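# Refit the band over the corner guard around the carton

## Task

Get the band around the carton again so that it runs over the corner guard and encircles the box. When you finish, the guard must be back in its proper spot and the carton must be resting flat, not tilted.

## Robot and tools

Robot: two arms, left_arm and right_arm, each with a parallel two-finger gripper. They face each other across the table. left_arm's base is on the +y side at (-0.022, +0.454, +0.138) m and right_arm's at (-0.039, -0.460, +0.055) m. The arm names do not match the sides of the images.

Frames: the scene frame has its origin at the table centre, +z up, and the table surface at z = +0.020 m. Fixed cameras and the table use the scene frame. Every hand position, orientation, velocity and target in a result is given in that arm's own base frame. Offsets you send are measured along the current Hand target's own axes. The fingers extend along the gripper's +x and close along its y. end_effector_position is the midpoint between the fingers, about 3 to 4 cm short of the tips. Only the last 1.5 cm of each inner finger face is flat.

execute_actions(actions, cameras): actions is a list of actions. Each action is a table of 1 to 15 rows, one per 1/30 s step, and lasts 0.5 s. A shorter table repeats its final row. Every row has 14 numbers in [-1, 1]: left dx, dy, dz, rx, ry, rz, opening, then the same seven for right. Both arms are always included. dx to rz are offsets, not poses. Each row counts from the Hand target as it stood when that action began, not from the previous row, so repeating an offset moves the arm further. 1.0 equals 0.6 m or 180 degrees. rx, ry, rz form a single rotation vector. Sending six zeros re-requests the arm's Hand target. Opening is absolute: +1 is 0.080 m wide open, -1 is closed, and empty fingers meet near -0.78. A full close takes at least about 0.6 s. Note that 0 is itself an opening command, so resend the present value to leave a gripper alone. Images come only when actions is empty or cameras names them. Camera names are cam_high and cam_low (504x504) and cam_left_wrist and cam_right_wrist (672x504). ["all"] returns every camera, and an unknown name makes the call invalid.

move(target, speed, blend, opening_speed, grip_force, blocking, cameras): target is one 14-number row, laid out as above, or a list of up to 15 such rows. Every row is an offset from the same starting Hand targets. The grippers travel straight paths that all finish together, take at least 0.5 s and are cut off at 10 s. speed is m/s per arm path, from 0.002 to 4.3 with a default of 0.25. Rotation is capped at twice that value in rad/s. You may give one value per target. blend, in m, rounds corners in a list; 0 stops at each point. opening_speed is the rate along the opening scale per second, at least 0.2. grip_force is the force limit per finger pad in N, from 8 to 34, and it stays set until you change it. blocking=false returns after about 0.5 s while the motion continues. Paths do not avoid obstacles or the other arm, and faster motion means more lag, drift and impact force. The result adds a move: line giving the outcome. done means at rest within 8 mm and 2 degrees. The other outcomes are off_target, moving, held, blocked and fault. limits=paced means the pose was clipped, and limits=held means steps were withheld. blocked means the arm halted far from its goal and now holds still there.

wait(seconds 0 to 10) lets time pass. stop brakes a running move. zoom_image(camera, region [x0, y0, x1, y1] in pixels, at most 504x504) enlarges part of the newest image from that camera. read_manual only returns licence text. finished_scene(scene, 1 or 2) ends the scene for good, so call it only when the band, guard and carton will stay correct without the robot holding them.

Results: Hand target is the last commanded pose after clipping. The gripper often stops short of it. Waiting does not fix this; send the missing distance as an offset. grip_measured is the measured finger opening on the command scale, with an error of about ±2 mm. On a hard part under full squeeze it reads up to about 0.067 narrower than the part. To hold something, command roughly 0.08 below the reading at first contact. Tool commands shows current commands. Joint torques and External joint torques hint at contact; friction and noise can distort them. Joint velocities "within noise" means the arm is still. Step readings list positions during execute_actions only. Motor temperature appears too.

Control behaviour: orientation commands are clipped to within 32 degrees of the measured orientation at each step. Weight and friction can leave the gripper low, short or tilted, especially at long reach. Small moves may fail or go sideways, so check position and tilt after each move. Keep paths clear of an arm's own base. A pressing arm keeps pushing until you command its target back past the contact.

Avoid: dropping parts or releasing them while they move, letting anything leave the table, slamming into or hard-pushing fixed or heavy objects, contact between the two arms (including gripping the other arm's fingers), and strain on a wrist camera cable. Joint contact-torque limits are, in N m: waist 17.2, shoulder 21.3, elbow 21.3, wrist pitch 5.61, wrist yaw 5.59, wrist roll 5.24. Reaching a limit stops that arm for 10 s, and a held load counts toward it. Large one-step jumps can cause an OVER-SPEED FAULT. Holding loads, staying stretched out or pushing toward unreachable poses heats motors. MOTOR HOT appears from 50 °C, and at 95 °C the arm is halted for 30 to 60 s or longer. Loose objects may occasionally be nudged by outside pushes.

Each tool is called as name(argument=value, ...) on one line, values as JSON.

## Session

execute_actions(actions=[])

Scene clock: 0.00 s.
left_arm: end_effector_position=(+0.2227, +0.2478, +0.1226) grip_measured=+1.000 end_effector_quat_wxyz=(+0.983, -0.098, +0.121, +0.096) | right_arm: end_effector_position=(+0.2466, +0.0749, +0.3098) grip_measured=+1.000 end_effector_quat_wxyz=(+0.703, -0.380, +0.177, +0.575)
Joint positions: left_arm=[1.229 1.47 0.474 0.501 1.001 0.249 0.08] | right_arm=[-0.128 1.361 1.601 -1.543 -0.78 -1.671 0.08]
Joint velocities: within noise
Joint torques (N m): no reading
External joint torques (N m): no reading
Motor temperatures (°C): left_arm=[25 27 28 26 28 27] | right_arm=[26 29 26 27 30 30]
Heat: left arm: hottest elbow 28 °C (+0.0 °C/min); right arm: hottest wrist yaw 30 °C (+0.0 °C/min).
Hand target: left_arm +0.2230, +0.2486, +0.1250; +0.984, -0.094, +0.119, +0.096 | right_arm +0.2463, +0.0751, +0.3109; +0.703, -0.381, +0.175, +0.574
Tool commands: left_gripper/opening=+1.0 right_gripper/opening=+1.0

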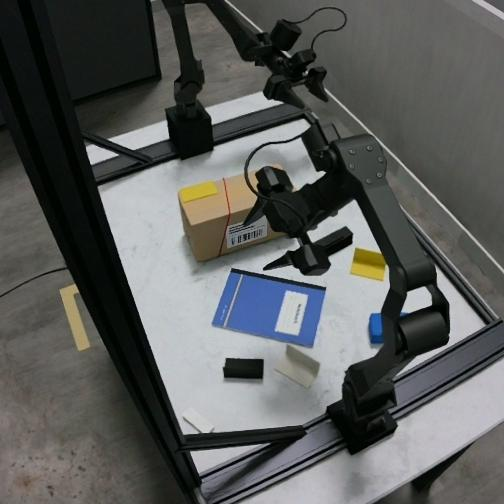

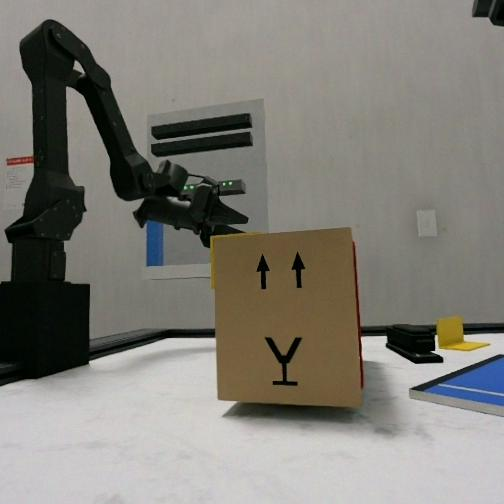

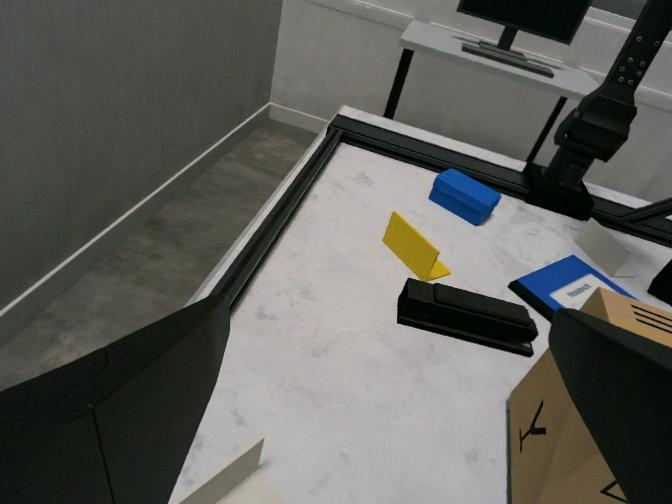

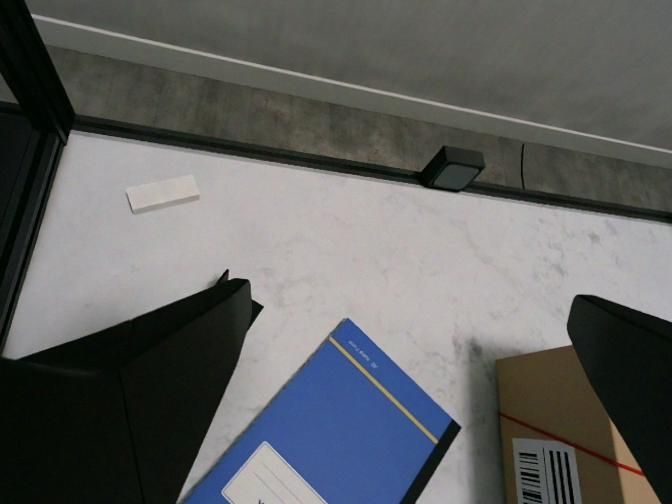

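zoom_image(camera="cam_high", region=[150, 140, 320, 280])

zoom_image(camera="cam_low", region=[190, 210, 400, 420])

zoom_image(camera="cam_high", region=[180, 230, 430, 440])

Scaled by 2.965.

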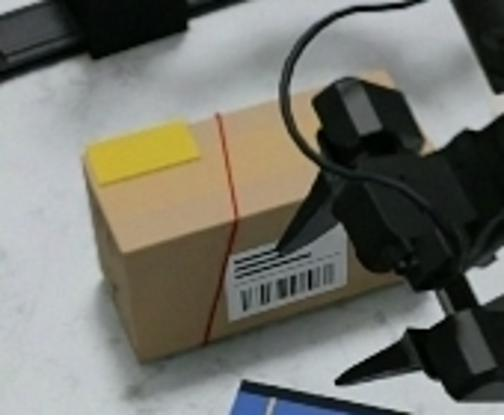

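Scaled by 2.400.

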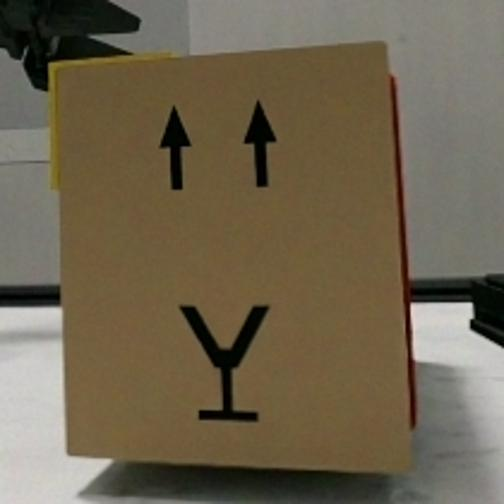

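Scaled by 2.016.

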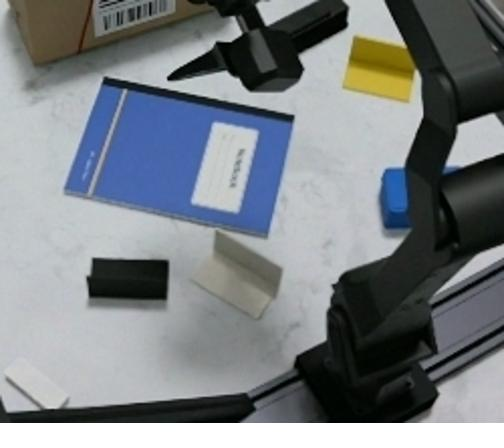

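move(target=[0,0,0,0,0,0,1,-0.127,-0.232,-0.038,0.403,0.0757,-0.2705,1], cameras=["all"])

Scene clock: 5.33 s.
left_arm: end_effector_position=(+0.2227, +0.2478, +0.1226) grip_measured=+1.000 end_effector_quat_wxyz=(+0.983, -0.098, +0.121, +0.096) | right_arm: end_effector_position=(+0.3579, -0.0007, +0.3939) grip_measured=+1.000 end_effector_quat_wxyz=(+0.923, -0.002, +0.384, +0.002)
Joint positions: left_arm=[1.229 1.47 0.474 0.501 1.001 0.249 0.08] | right_arm=[-0.003 1.604 2.166 -1.351 -0.004 -0.007 0.08]
Joint torques (N m): left_arm=[-0.01 -4.82 5.22 1.81 0.27 0.02] | right_arm=[0.19 -4.15 6.89 1.24 0.07 0.24]
External joint torques (N m): left_arm=[-0.02 -0.52 0.16 0.5 0.03 0.01] | right_arm=[0.18 1.01 1.97 -0.15 0.08 0.24]
Heat: left arm: hottest shoulder 28 °C (+11.2 °C/min); right arm: hottest wrist yaw 30 °C (+0.0 °C/min).
Hand target: left_arm +0.2230, +0.2486, +0.1250; +0.984, -0.094, +0.119, +0.096 | right_arm +0.3604, +0.0000, +0.3949; +0.924, +0.000, +0.383, +0.001
Off the commanded pose: left_arm 0.003 m, 1 deg | right_arm 0.003 m, 0 deg.
move: done

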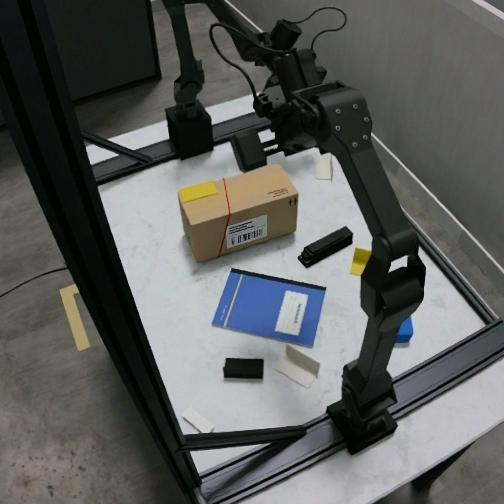

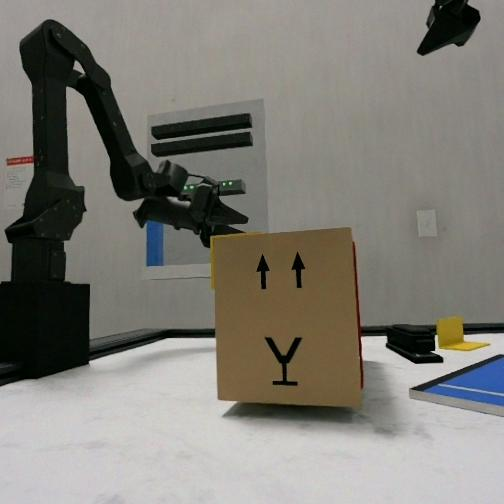

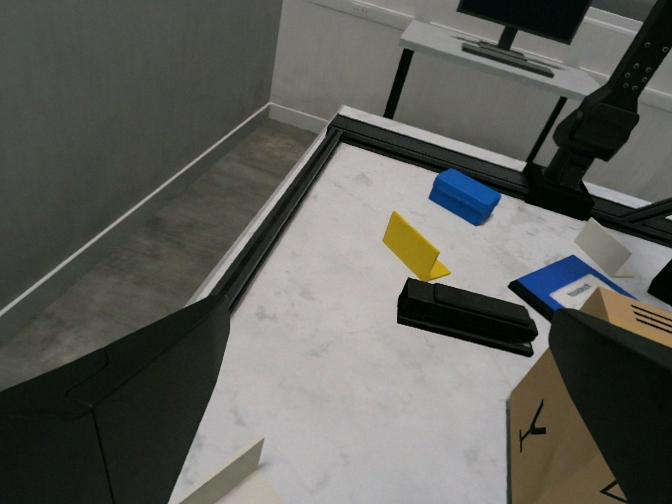

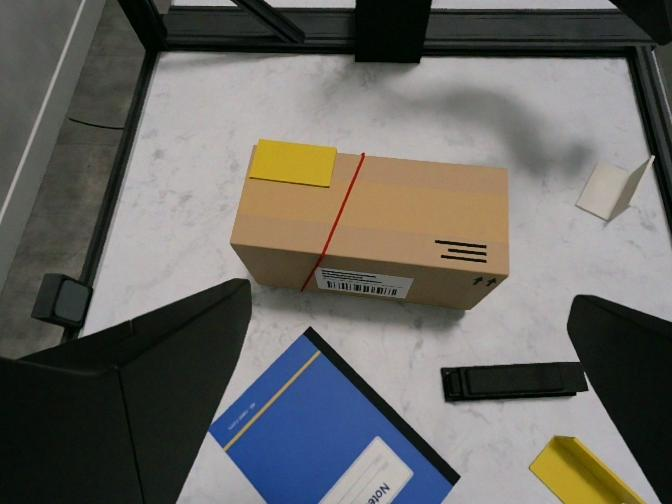

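zoom_image(camera="cam_right_wrist", region=[200, 110, 540, 330])

zoom_image(camera="cam_high", region=[160, 150, 320, 280])

Scaled by 1.482.

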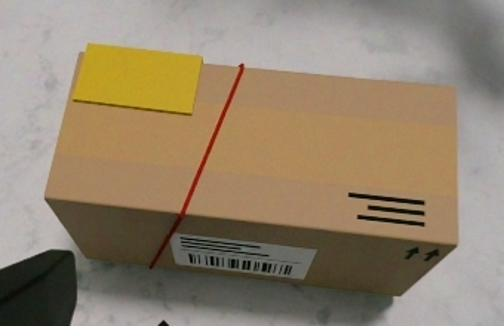

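Scaled by 3.150.

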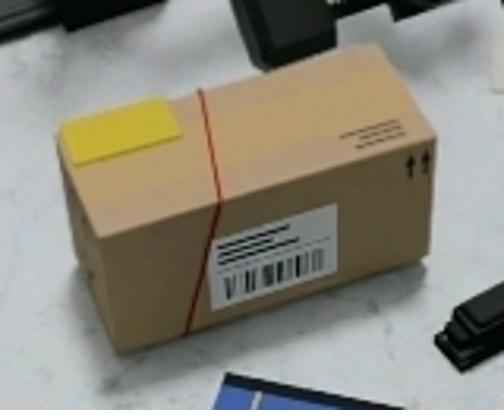

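move(target=[-0.171,-0.391,0.194,0.082,0.2,-0.0305,1,0,0,0,0,0,0,1], cameras=["cam_left_wrist","cam_low"])

Scene clock: 9.23 s.
left_arm: end_effector_position=(+0.1988, +0.0295, +0.2958) grip_measured=+1.000 end_effector_quat_wxyz=(+0.904, -0.001, +0.427, -0.001) | right_arm: end_effector_position=(+0.3579, -0.0007, +0.3939) grip_measured=+1.000 end_effector_quat_wxyz=(+0.923, -0.002, +0.384, +0.002)
Joint positions: left_arm=[0.282 0.931 1.327 -1.297 0.18 0.219 0.08] | right_arm=[-0.003 1.604 2.166 -1.351 -0.004 -0.007 0.08]
Joint torques (N m): left_arm=[-0.21 -0.84 6.93 1.56 -0.01 -0.08] | right_arm=[0.24 -4.44 6.92 1.2 0.07 0.27]
External joint torques (N m): left_arm=[-0.22 0.09 1.64 0.3 -0.1 -0.09] | right_arm=[0.24 0.75 1.97 -0.19 0.08 0.27]
Heat: left arm: hottest elbow 29 °C (+6.5 °C/min); right arm: hottest wrist yaw 30 °C (+0.0 °C/min).
Hand target: left_arm +0.1998, +0.0296, +0.3001; +0.906, +0.001, +0.422, +0.000 | right_arm +0.3603, +0.0000, +0.3950; +0.924, +0.000, +0.383, +0.001
Off the commanded pose: left_arm 0.004 m, 1 deg | right_arm 0.003 m, 0 deg.
move: done
Images, in order (width x height): cam_low 504x504, cam_left_wrist 672x504.

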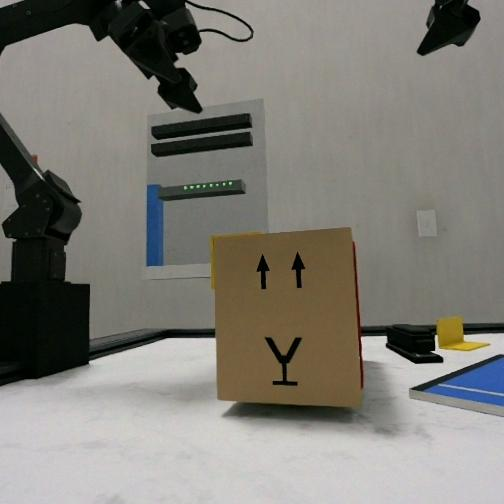

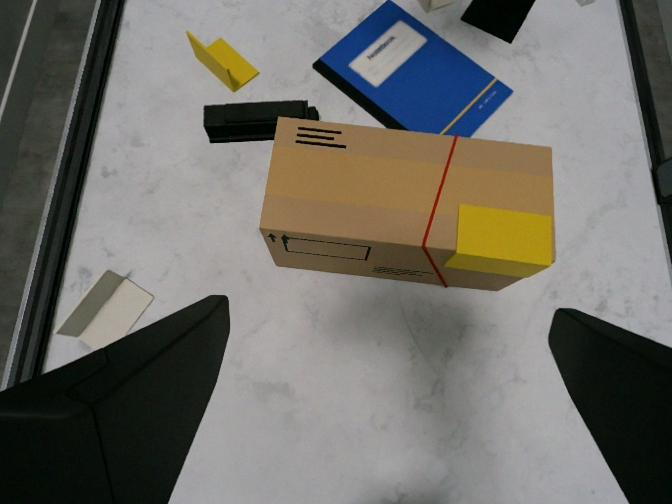

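zoom_image(camera="cam_left_wrist", region=[240, 100, 580, 310])

zoom_image(camera="cam_low", region=[190, 220, 390, 420])

zoom_image(camera="cam_left_wrist", region=[380, 190, 580, 310])

Scaled by 1.482.

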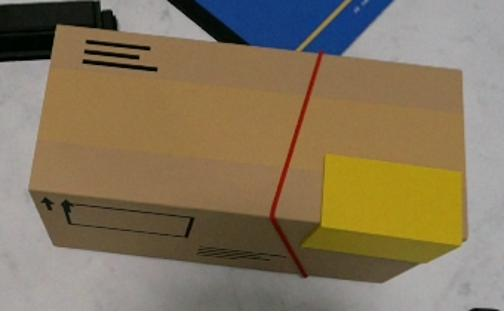

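Scaled by 2.520.

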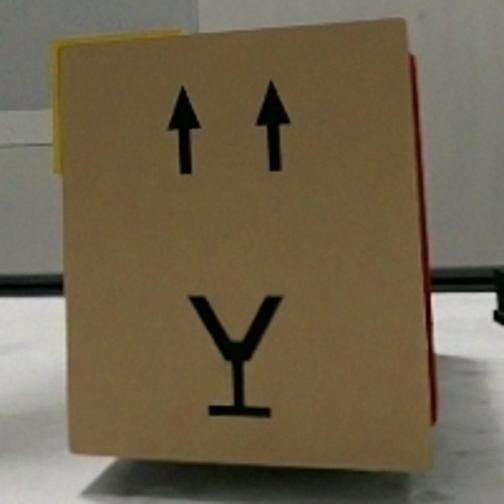

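Scaled by 2.520.

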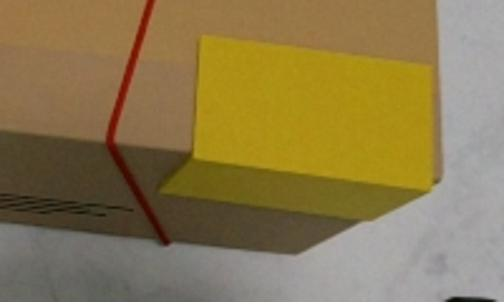

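move(target=[0.378,-0.113,-0.037,0,0.0833,0,0,0,0,0,0,0,0,1], cameras=["all"])

Scene clock: 13.07 s.
left_arm: end_effector_position=(+0.3261, -0.0375, +0.1118) grip_measured=+0.003 end_effector_quat_wxyz=(+0.843, +0.001, +0.538, -0.001) | right_arm: end_effector_position=(+0.3579, -0.0007, +0.3939) grip_measured=+1.000 end_effector_quat_wxyz=(+0.923, -0.002, +0.384, +0.002)
Joint positions: left_arm=[-0.141 1.462 0.997 -0.676 -0.058 -0.126 0.035] | right_arm=[-0.003 1.604 2.166 -1.351 -0.004 -0.007 0.08]
Joint torques (N m): left_arm=[-0.21 -4.44 6.57 1.55 -0.16 -0.11] | right_arm=[0.37 -4.41 6.98 1.17 0.06 0.24]
External joint torques (N m): left_arm=[-0.19 0.69 0.67 0.59 -0.12 -0.11] | right_arm=[0.36 0.7 2.09 -0.21 0.07 0.24]
Heat: left arm: hottest elbow 29 °C (+4.6 °C/min); right arm: hottest shoulder 30 °C (+4.6 °C/min).
Hand target: left_arm +0.3287, -0.0380, +0.1119; +0.843, +0.001, +0.537, +0.000 | right_arm +0.3603, +0.0000, +0.3950; +0.924, +0.000, +0.383, +0.001
Off the commanded pose: left_arm 0.003 m, 0 deg | right_arm 0.003 m, 0 deg.
move: done

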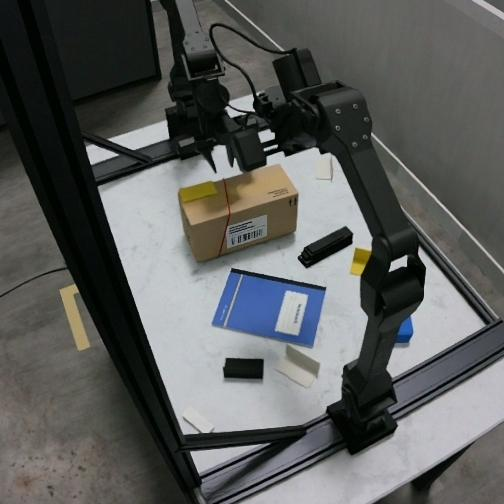

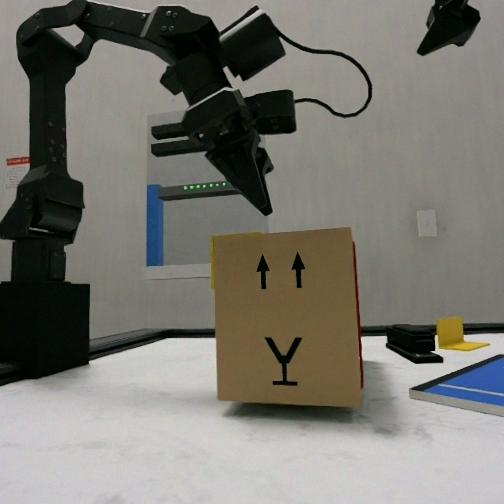

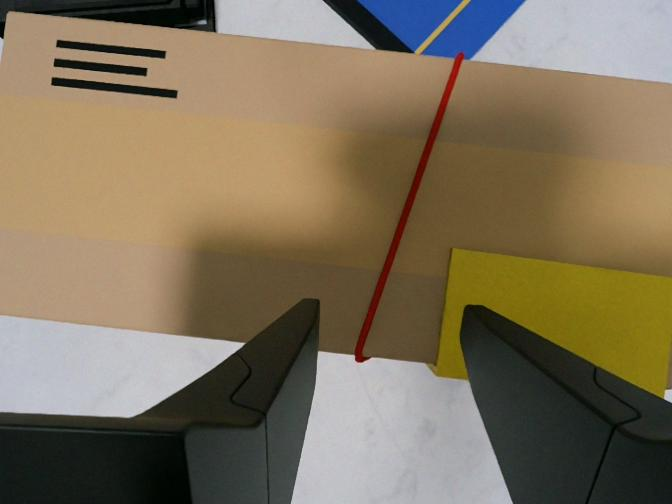

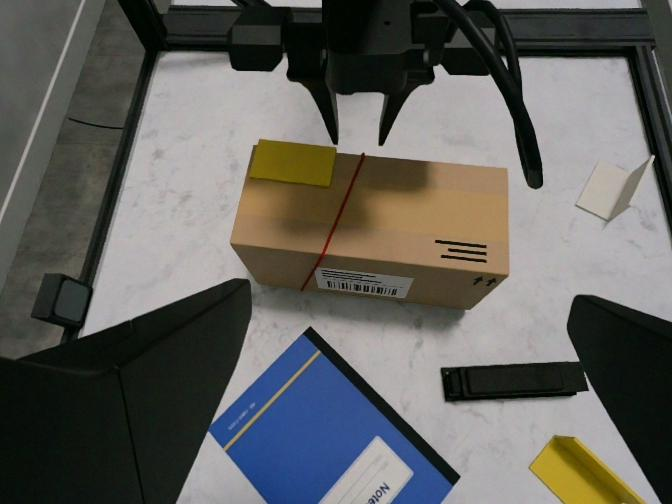

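move(target=[0.0207,0,0.0183,0,0.139,0,0,0,0,0,0,0,0,1], cameras=["all"], speed=0.12)

zoom_image(camera="cam_low", region=[190, 120, 390, 320])

zoom_image(camera="cam_right_wrist", region=[220, 50, 420, 250])

Scene clock: 16.23 s.
left_arm: end_effector_position=(+0.3406, -0.0382, +0.1054) grip_measured=+0.003 end_effector_quat_wxyz=(+0.707, +0.001, +0.707, +0.001) | right_arm: end_effector_position=(+0.3579, -0.0007, +0.3939) grip_measured=+1.000 end_effector_quat_wxyz=(+0.923, -0.002, +0.384, +0.002)
Joint positions: left_arm=[-0.113 1.851 1.477 -1.198 -0.003 -0.114 0.035] | right_arm=[-0.003 1.604 2.166 -1.351 -0.004 -0.007 0.08]
Joint torques (N m): left_arm=[0.17 -6.37 6.79 0.49 0.04 0.1] | right_arm=[0.45 -4.28 6.94 1.15 0.1 0.25]
External joint torques (N m): left_arm=[0.17 0.99 1.46 0.19 0.05 0.1] | right_arm=[0.44 1.03 1.95 -0.23 0.11 0.25]
Heat: left arm: hottest elbow 30 °C (+7.4 °C/min); right arm: hottest shoulder 30 °C (+3.7 °C/min).
Hand target: left_arm +0.3439, -0.0380, +0.1054; +0.707, +0.000, +0.707, +0.000 | right_arm +0.3603, +0.0000, +0.3950; +0.924, +0.000, +0.383, +0.001
Off the commanded pose: left_arm 0.003 m, 0 deg | right_arm 0.003 m, 0 deg.
move: done

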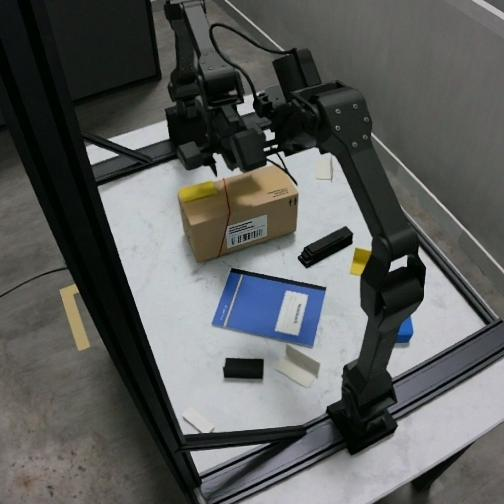

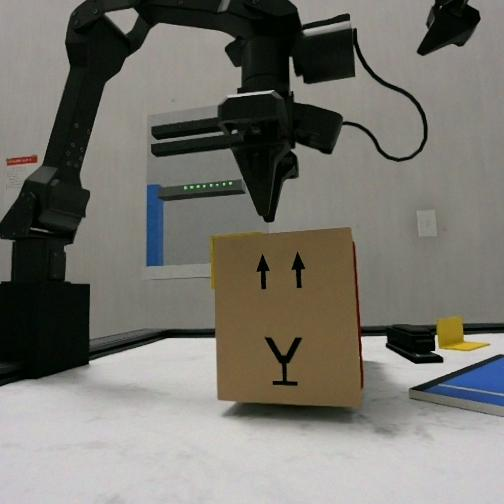

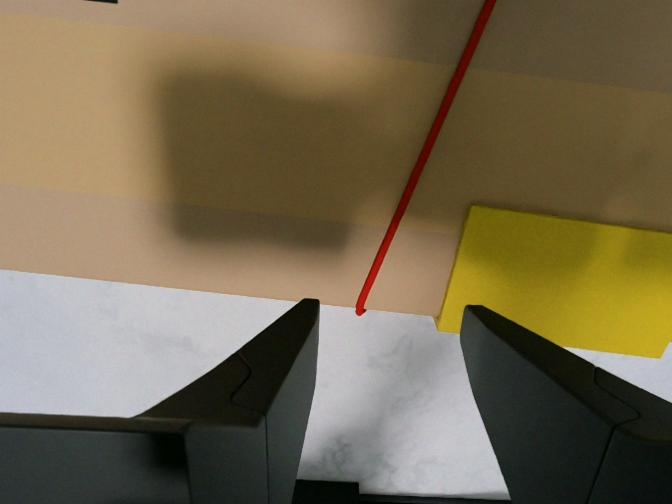

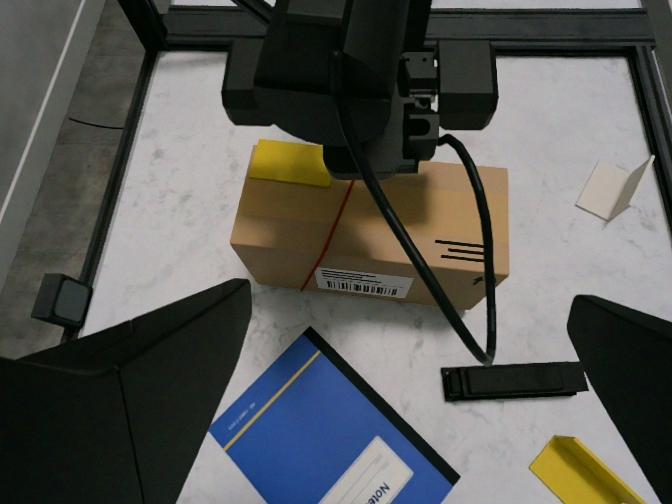

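Scaled by 2.520.

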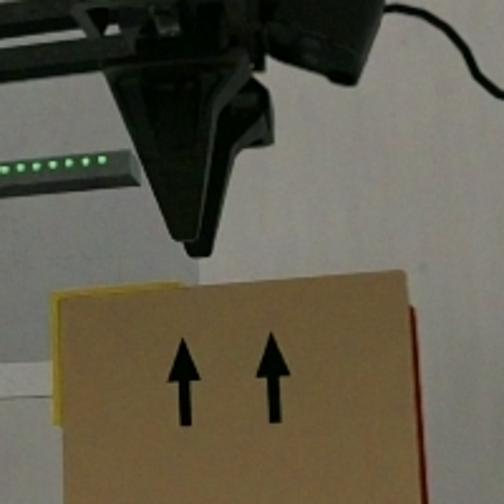

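Scaled by 2.520.

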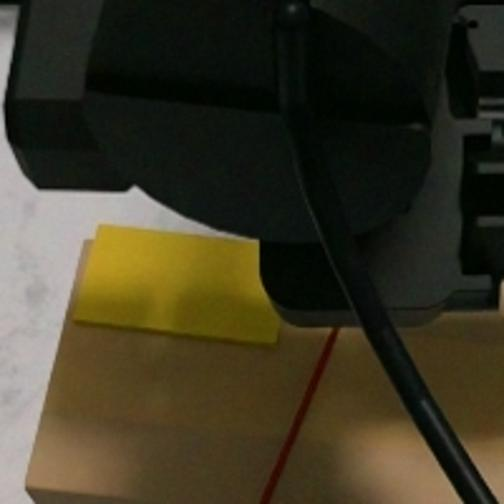

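move(target=[0.0133,0.0033,0.02,0,0,0,-0.1,0,0,0,0,0,0,1], cameras=["cam_left_wrist","cam_low"], speed=0.12)

zoom_image(camera="cam_low", region=[190, 120, 390, 320])

Scene clock: 19.20 s.
left_arm: end_effector_position=(+0.3517, -0.0361, +0.0976) grip_measured=-0.097 end_effector_quat_wxyz=(+0.705, +0.001, +0.709, +0.002) | right_arm: end_effector_position=(+0.3579, -0.0007, +0.3939) grip_measured=+1.000 end_effector_quat_wxyz=(+0.923, -0.002, +0.384, +0.002)
Joint positions: left_arm=[-0.103 1.9 1.51 -1.187 -0.003 -0.104 0.031] | right_arm=[-0.003 1.604 2.166 -1.351 -0.004 -0.007 0.08]
Joint torques (N m): left_arm=[0.18 -6.69 6.76 0.78 0.03 0.1] | right_arm=[0.24 -4.09 6.86 1.16 0.05 0.29]
External joint torques (N m): left_arm=[0.18 1.01 1.43 0.48 0.05 0.1] | right_arm=[0.25 0.94 2 -0.23 0.06 0.29]
Heat: left arm: hottest elbow 30 °C (+6.2 °C/min); right arm: hottest shoulder 30 °C (+3.1 °C/min).
Hand target: left_arm +0.3559, -0.0360, +0.0974; +0.707, +0.000, +0.707, +0.000 | right_arm +0.3603, +0.0000, +0.3950; +0.924, +0.000, +0.383, +0.001
Off the commanded pose: left_arm 0.004 m, 0 deg | right_arm 0.003 m, 0 deg.
move: done
Images, in order (width x height): cam_low 504x504, cam_left_wrist 672x504.

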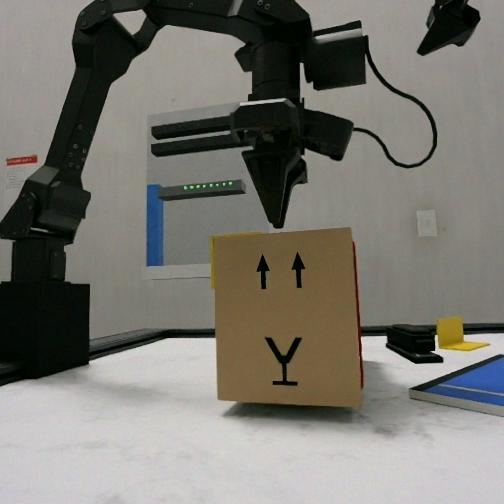

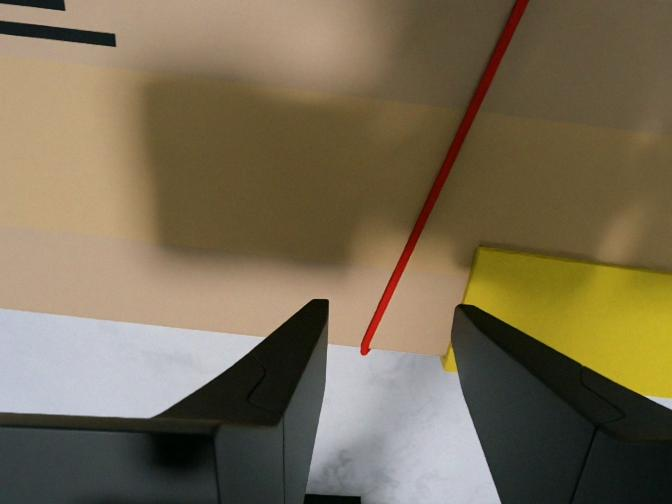

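Scaled by 2.520.

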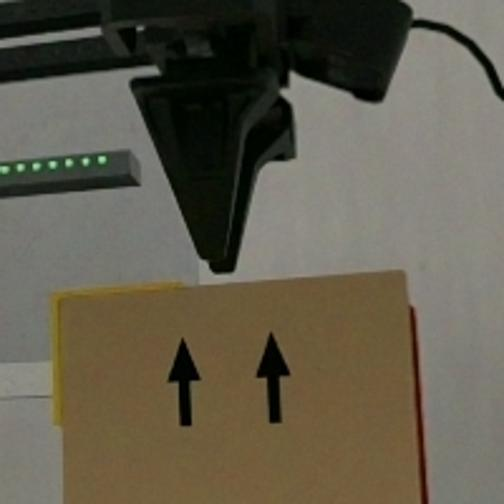

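move(target=[0.01,0,0.005,0,0,0,-0.43,0,0,0,0,0,0,1], cameras=["cam_left_wrist","cam_low"], speed=0.06)

zoom_image(camera="cam_low", region=[210, 170, 360, 270])

Scene clock: 20.30 s.
left_arm: end_effector_position=(+0.3556, -0.0364, +0.0926) grip_measured=-0.427 end_effector_quat_wxyz=(+0.707, +0.001, +0.708, +0.001) | right_arm: end_effector_position=(+0.3579, -0.0007, +0.3939) grip_measured=+1.000 end_effector_quat_wxyz=(+0.923, -0.002, +0.384, +0.002)
Joint positions: left_arm=[-0.103 1.914 1.51 -1.168 -0.003 -0.103 0.016] | right_arm=[-0.003 1.604 2.166 -1.351 -0.004 -0.007 0.08]
Joint torques (N m): left_arm=[0.24 -6.78 6.34 0.79 0.03 0.11] | right_arm=[0.25 -4.22 6.89 1.22 0.05 0.29]
External joint torques (N m): left_arm=[0.26 1.01 1 0.47 0.04 0.11] | right_arm=[0.24 0.98 1.94 -0.17 0.06 0.29]
Heat: left arm: hottest elbow 31 °C (+8.9 °C/min); right arm: hottest shoulder 30 °C (+3.0 °C/min).
Hand target: left_arm +0.3589, -0.0360, +0.0915; +0.707, +0.000, +0.707, +0.000 | right_arm +0.3603, +0.0000, +0.3950; +0.924, +0.000, +0.383, +0.001
Off the commanded pose: left_arm 0.004 m, 0 deg | right_arm 0.003 m, 0 deg.
move: done
Images, in order (width x height): cam_low 504x504, cam_left_wrist 672x504.

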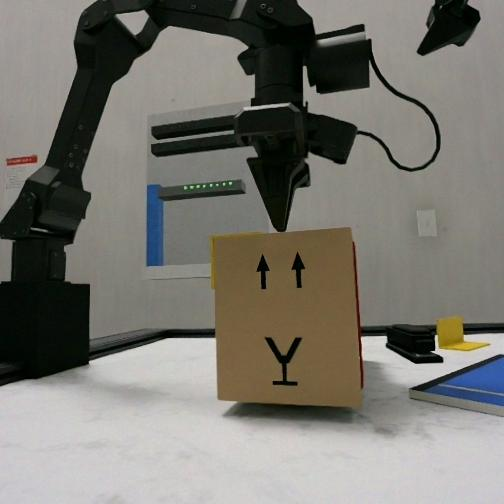

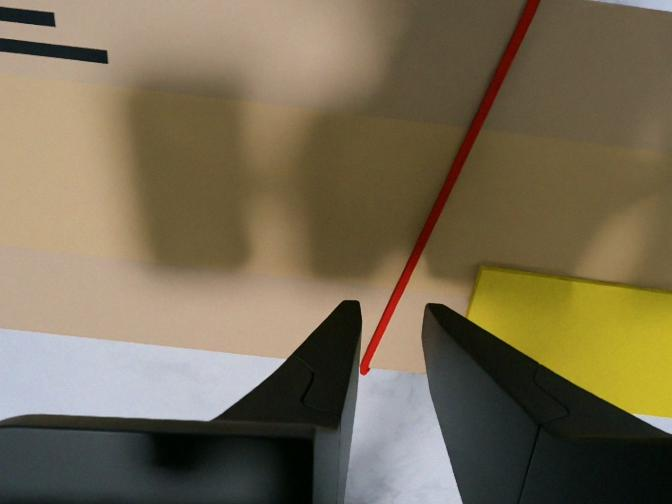

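Scaled by 3.360.

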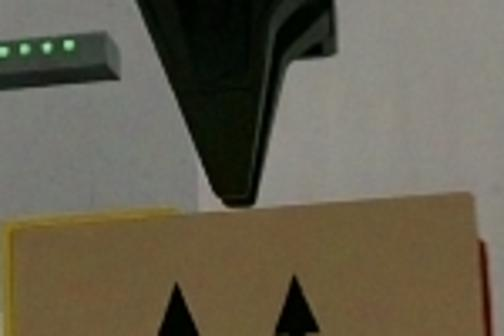

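move(target=[0.005,0,0.0,0,0,0,-0.43,0,0,0,0,0,0,1], cameras=["cam_left_wrist","cam_low"], speed=0.03)

zoom_image(camera="cam_low", region=[210, 170, 360, 270])

zoom_image(camera="cam_left_wrist", region=[280, 240, 500, 400])

Scene clock: 21.20 s.
left_arm: end_effector_position=(+0.3579, -0.0366, +0.0920) grip_measured=-0.427 end_effector_quat_wxyz=(+0.710, +0.001, +0.704, +0.001) | right_arm: end_effector_position=(+0.3579, -0.0007, +0.3939) grip_measured=+1.000 end_effector_quat_wxyz=(+0.923, -0.002, +0.384, +0.002)
Joint positions: left_arm=[-0.103 1.916 1.51 -1.157 -0.003 -0.103 0.016] | right_arm=[-0.003 1.604 2.166 -1.351 -0.004 -0.007 0.08]
Joint torques (N m): left_arm=[0.23 -6.77 5.32 0.81 0.03 0.1] | right_arm=[0.35 -4.2 6.98 1.19 0.08 0.25]
External joint torques (N m): left_arm=[0.19 1.11 -0.09 0.47 0.05 0.1] | right_arm=[0.33 0.95 2.08 -0.19 0.09 0.25]
Heat: left arm: hottest elbow 31 °C (+8.5 °C/min); right arm: hottest shoulder 30 °C (+2.8 °C/min).
Hand target: left_arm +0.3589, -0.0360, +0.0884; +0.707, +0.000, +0.707, +0.000 | right_arm +0.3603, +0.0000, +0.3950; +0.924, +0.000, +0.383, +0.001
Off the commanded pose: left_arm 0.004 m, 0 deg | right_arm 0.003 m, 0 deg.
move: done
Images, in order (width x height): cam_low 504x504, cam_left_wrist 672x504.

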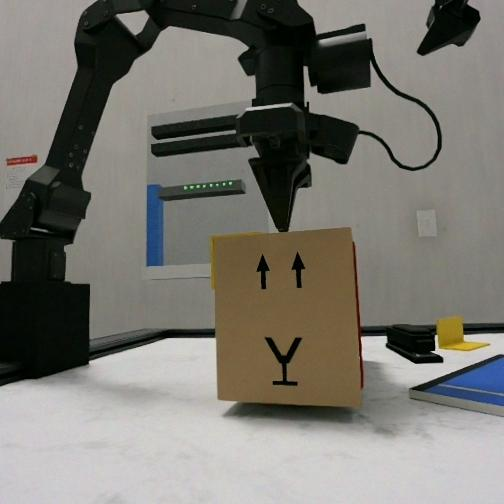

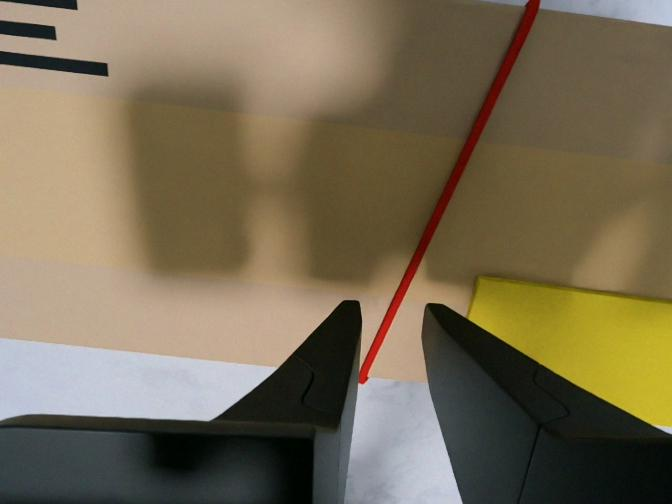

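Scaled by 3.360.

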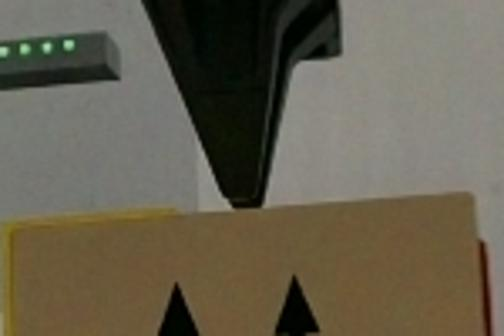

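Scaled by 2.291.

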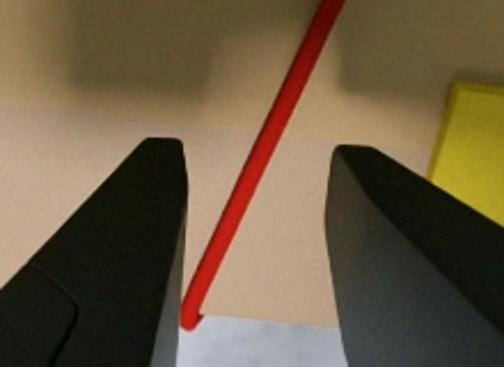

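move(target=[-0.002,0,0.0,0,0,0,-1,0,0,0,0,0,0,1], cameras=["cam_left_wrist"], speed=0.03)

zoom_image(camera="cam_left_wrist", region=[280, 240, 500, 400])

Scene clock: 22.17 s.
left_arm: end_effector_position=(+0.3580, -0.0366, +0.0920) grip_measured=-0.775 end_effector_quat_wxyz=(+0.710, +0.001, +0.704, +0.001) | right_arm: end_effector_position=(+0.3579, -0.0007, +0.3939) grip_measured=+1.000 end_effector_quat_wxyz=(+0.923, -0.002, +0.384, +0.002)
Joint positions: left_arm=[-0.103 1.916 1.51 -1.157 -0.003 -0.103 0] | right_arm=[-0.003 1.604 2.166 -1.351 -0.004 -0.007 0.08]
Joint torques (N m): left_arm=[0.24 -6.86 5.73 0.48 0.04 0.1] | right_arm=[0.22 -4.13 6.85 1.19 0.05 0.26]
External joint torques (N m): left_arm=[0.17 0.96 0.37 0.15 0.06 0.11] | right_arm=[0.26 1.11 1.88 -0.2 0.05 0.26]
Motor temperatures (°C): left_arm=[25 29 31 27 28 27] | right_arm=[25 30 31 29 30 30]
Heat: left arm: hottest elbow 31 °C (+8.1 °C/min); right arm: hottest elbow 31 °C (+13.5 °C/min).
Hand target: left_arm +0.3589, -0.0360, +0.0896; +0.707, +0.000, +0.707, +0.000 | right_arm +0.3603, +0.0000, +0.3950; +0.924, +0.000, +0.383, +0.001
Off the commanded pose: left_arm 0.003 m, 0 deg | right_arm 0.003 m, 0 deg.
move: done
Images, in order (width x height): cam_left_wrist 672x504.

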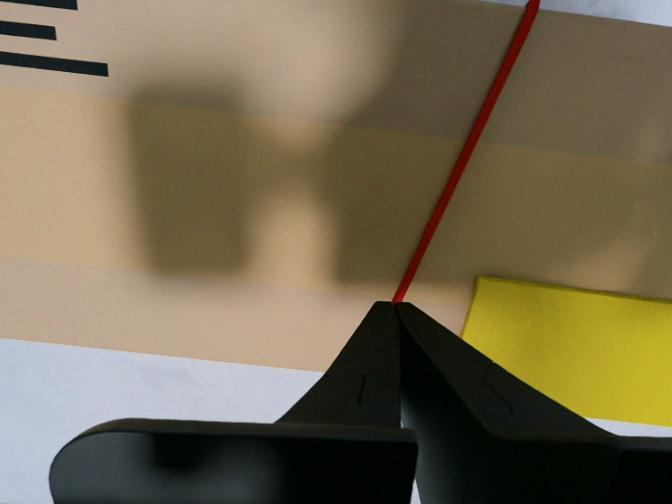

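Scaled by 2.291.

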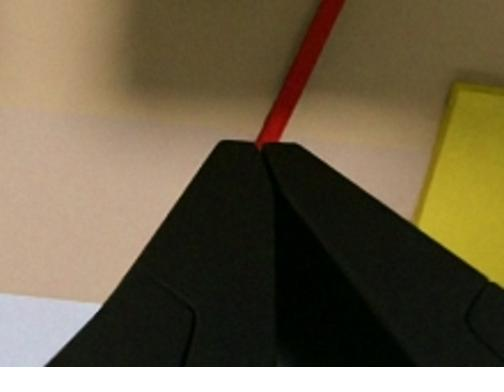

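move(target=[-0.025,0,0.0,0,0,0,-1,0,0,0,0,0,0,1], cameras=["all"], speed=0.05)

zoom_image(camera="cam_low", region=[210, 170, 360, 270])

Scene clock: 23.30 s.
left_arm: end_effector_position=(+0.3556, -0.0364, +0.1018) grip_measured=-0.775 end_effector_quat_wxyz=(+0.704, +0.001, +0.711, +0.001) | right_arm: end_effector_position=(+0.3579, -0.0007, +0.3939) grip_measured=+1.000 end_effector_quat_wxyz=(+0.923, -0.002, +0.384, +0.002)
Joint positions: left_arm=[-0.103 1.916 1.549 -1.214 -0.003 -0.103 0] | right_arm=[-0.003 1.604 2.166 -1.351 -0.004 -0.007 0.08]
Joint torques (N m): left_arm=[0.23 -7.74 6.73 0.45 0.03 0.1] | right_arm=[0.4 -4.32 6.77 1.17 0.09 0.27]
External joint torques (N m): left_arm=[0.24 0.11 1.34 0.14 0.04 0.11] | right_arm=[0.38 0.87 1.81 -0.23 0.1 0.27]
Heat: left arm: hottest elbow 31 °C (+7.7 °C/min); right arm: hottest elbow 31 °C (+12.9 °C/min).
Hand target: left_arm +0.3589, -0.0360, +0.1046; +0.707, +0.000, +0.707, +0.000 | right_arm +0.3603, +0.0000, +0.3950; +0.924, +0.000, +0.383, +0.001
Off the commanded pose: left_arm 0.004 m, 1 deg | right_arm 0.003 m, 0 deg.
move: done

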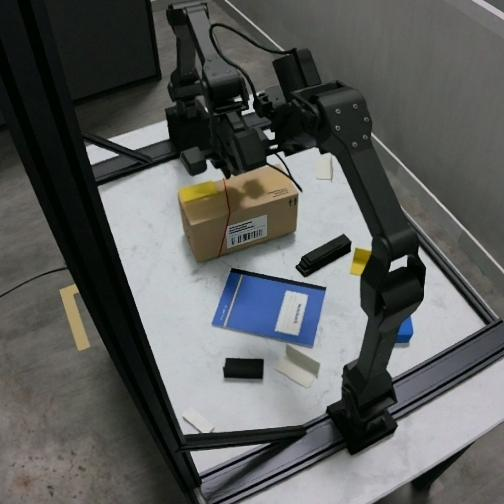

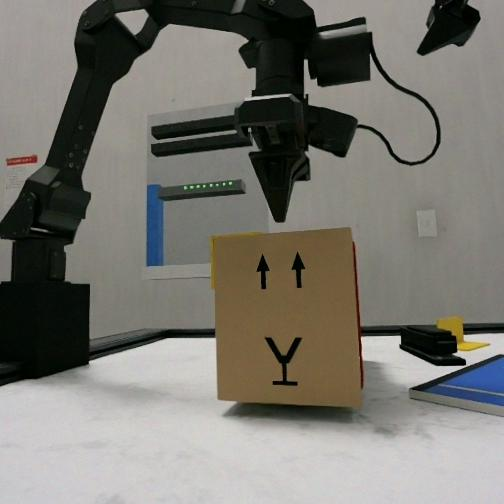

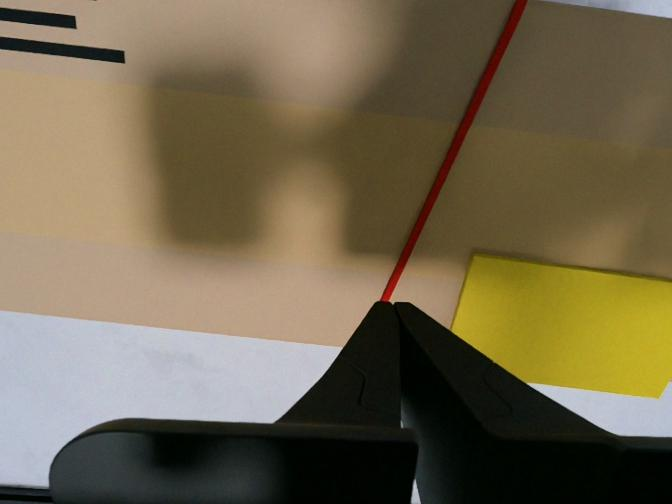

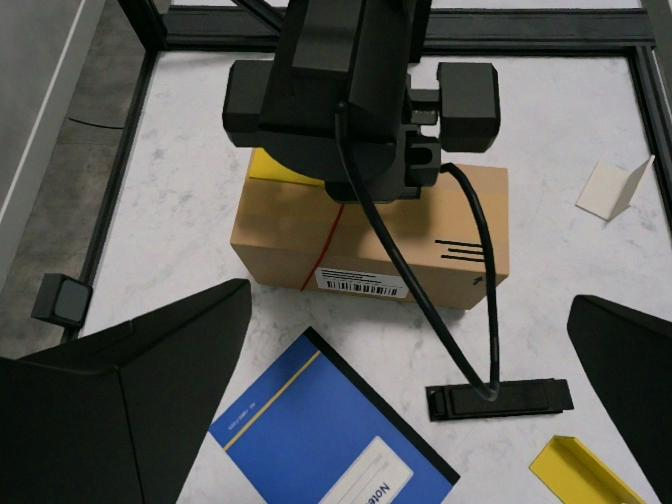

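Scaled by 3.360.

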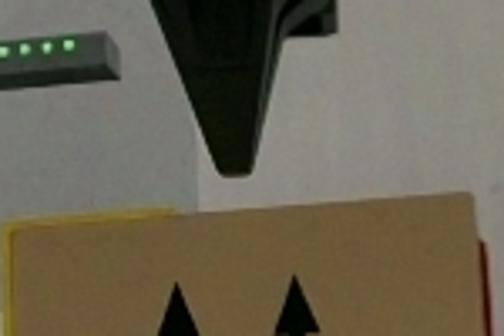

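move(target=[0,0.001,0.0,0.133,0,0,-0.52,0,0,0,0,0,0,1], cameras=["cam_left_wrist"], speed=0.15)

Scene clock: 26.23 s.
left_arm: end_effector_position=(+0.3556, -0.0357, +0.1018) grip_measured=-0.523 end_effector_quat_wxyz=(+0.688, +0.147, +0.695, -0.146) | right_arm: end_effector_position=(+0.3579, -0.0007, +0.3939) grip_measured=+1.000 end_effector_quat_wxyz=(+0.923, -0.002, +0.384, +0.002)
Joint positions: left_arm=[-0.101 1.916 1.549 -1.214 -0.003 0.316 0.011] | right_arm=[-0.003 1.604 2.166 -1.351 -0.004 -0.007 0.08]
Joint torques (N m): left_arm=[0.22 -7.76 6.76 0.45 0.05 0.08] | right_arm=[0.23 -4.26 6.98 1.15 0.08 0.28]
External joint torques (N m): left_arm=[0.26 0.06 1.38 0.14 0.04 0.08] | right_arm=[0.23 0.98 2 -0.25 0.09 0.28]
Heat: left arm: hottest elbow 32 °C (+9.1 °C/min); right arm: hottest elbow 31 °C (+11.4 °C/min).
Hand target: left_arm +0.3589, -0.0353, +0.1046; +0.692, +0.147, +0.692, -0.146 | right_arm +0.3603, +0.0000, +0.3950; +0.924, +0.000, +0.383, +0.001
Off the commanded pose: left_arm 0.004 m, 1 deg | right_arm 0.003 m, 0 deg.
move: done
Images, in order (width x height): cam_left_wrist 672x504.

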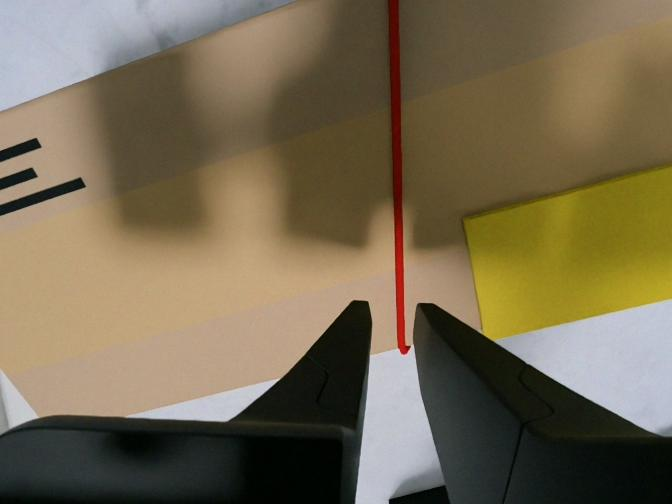

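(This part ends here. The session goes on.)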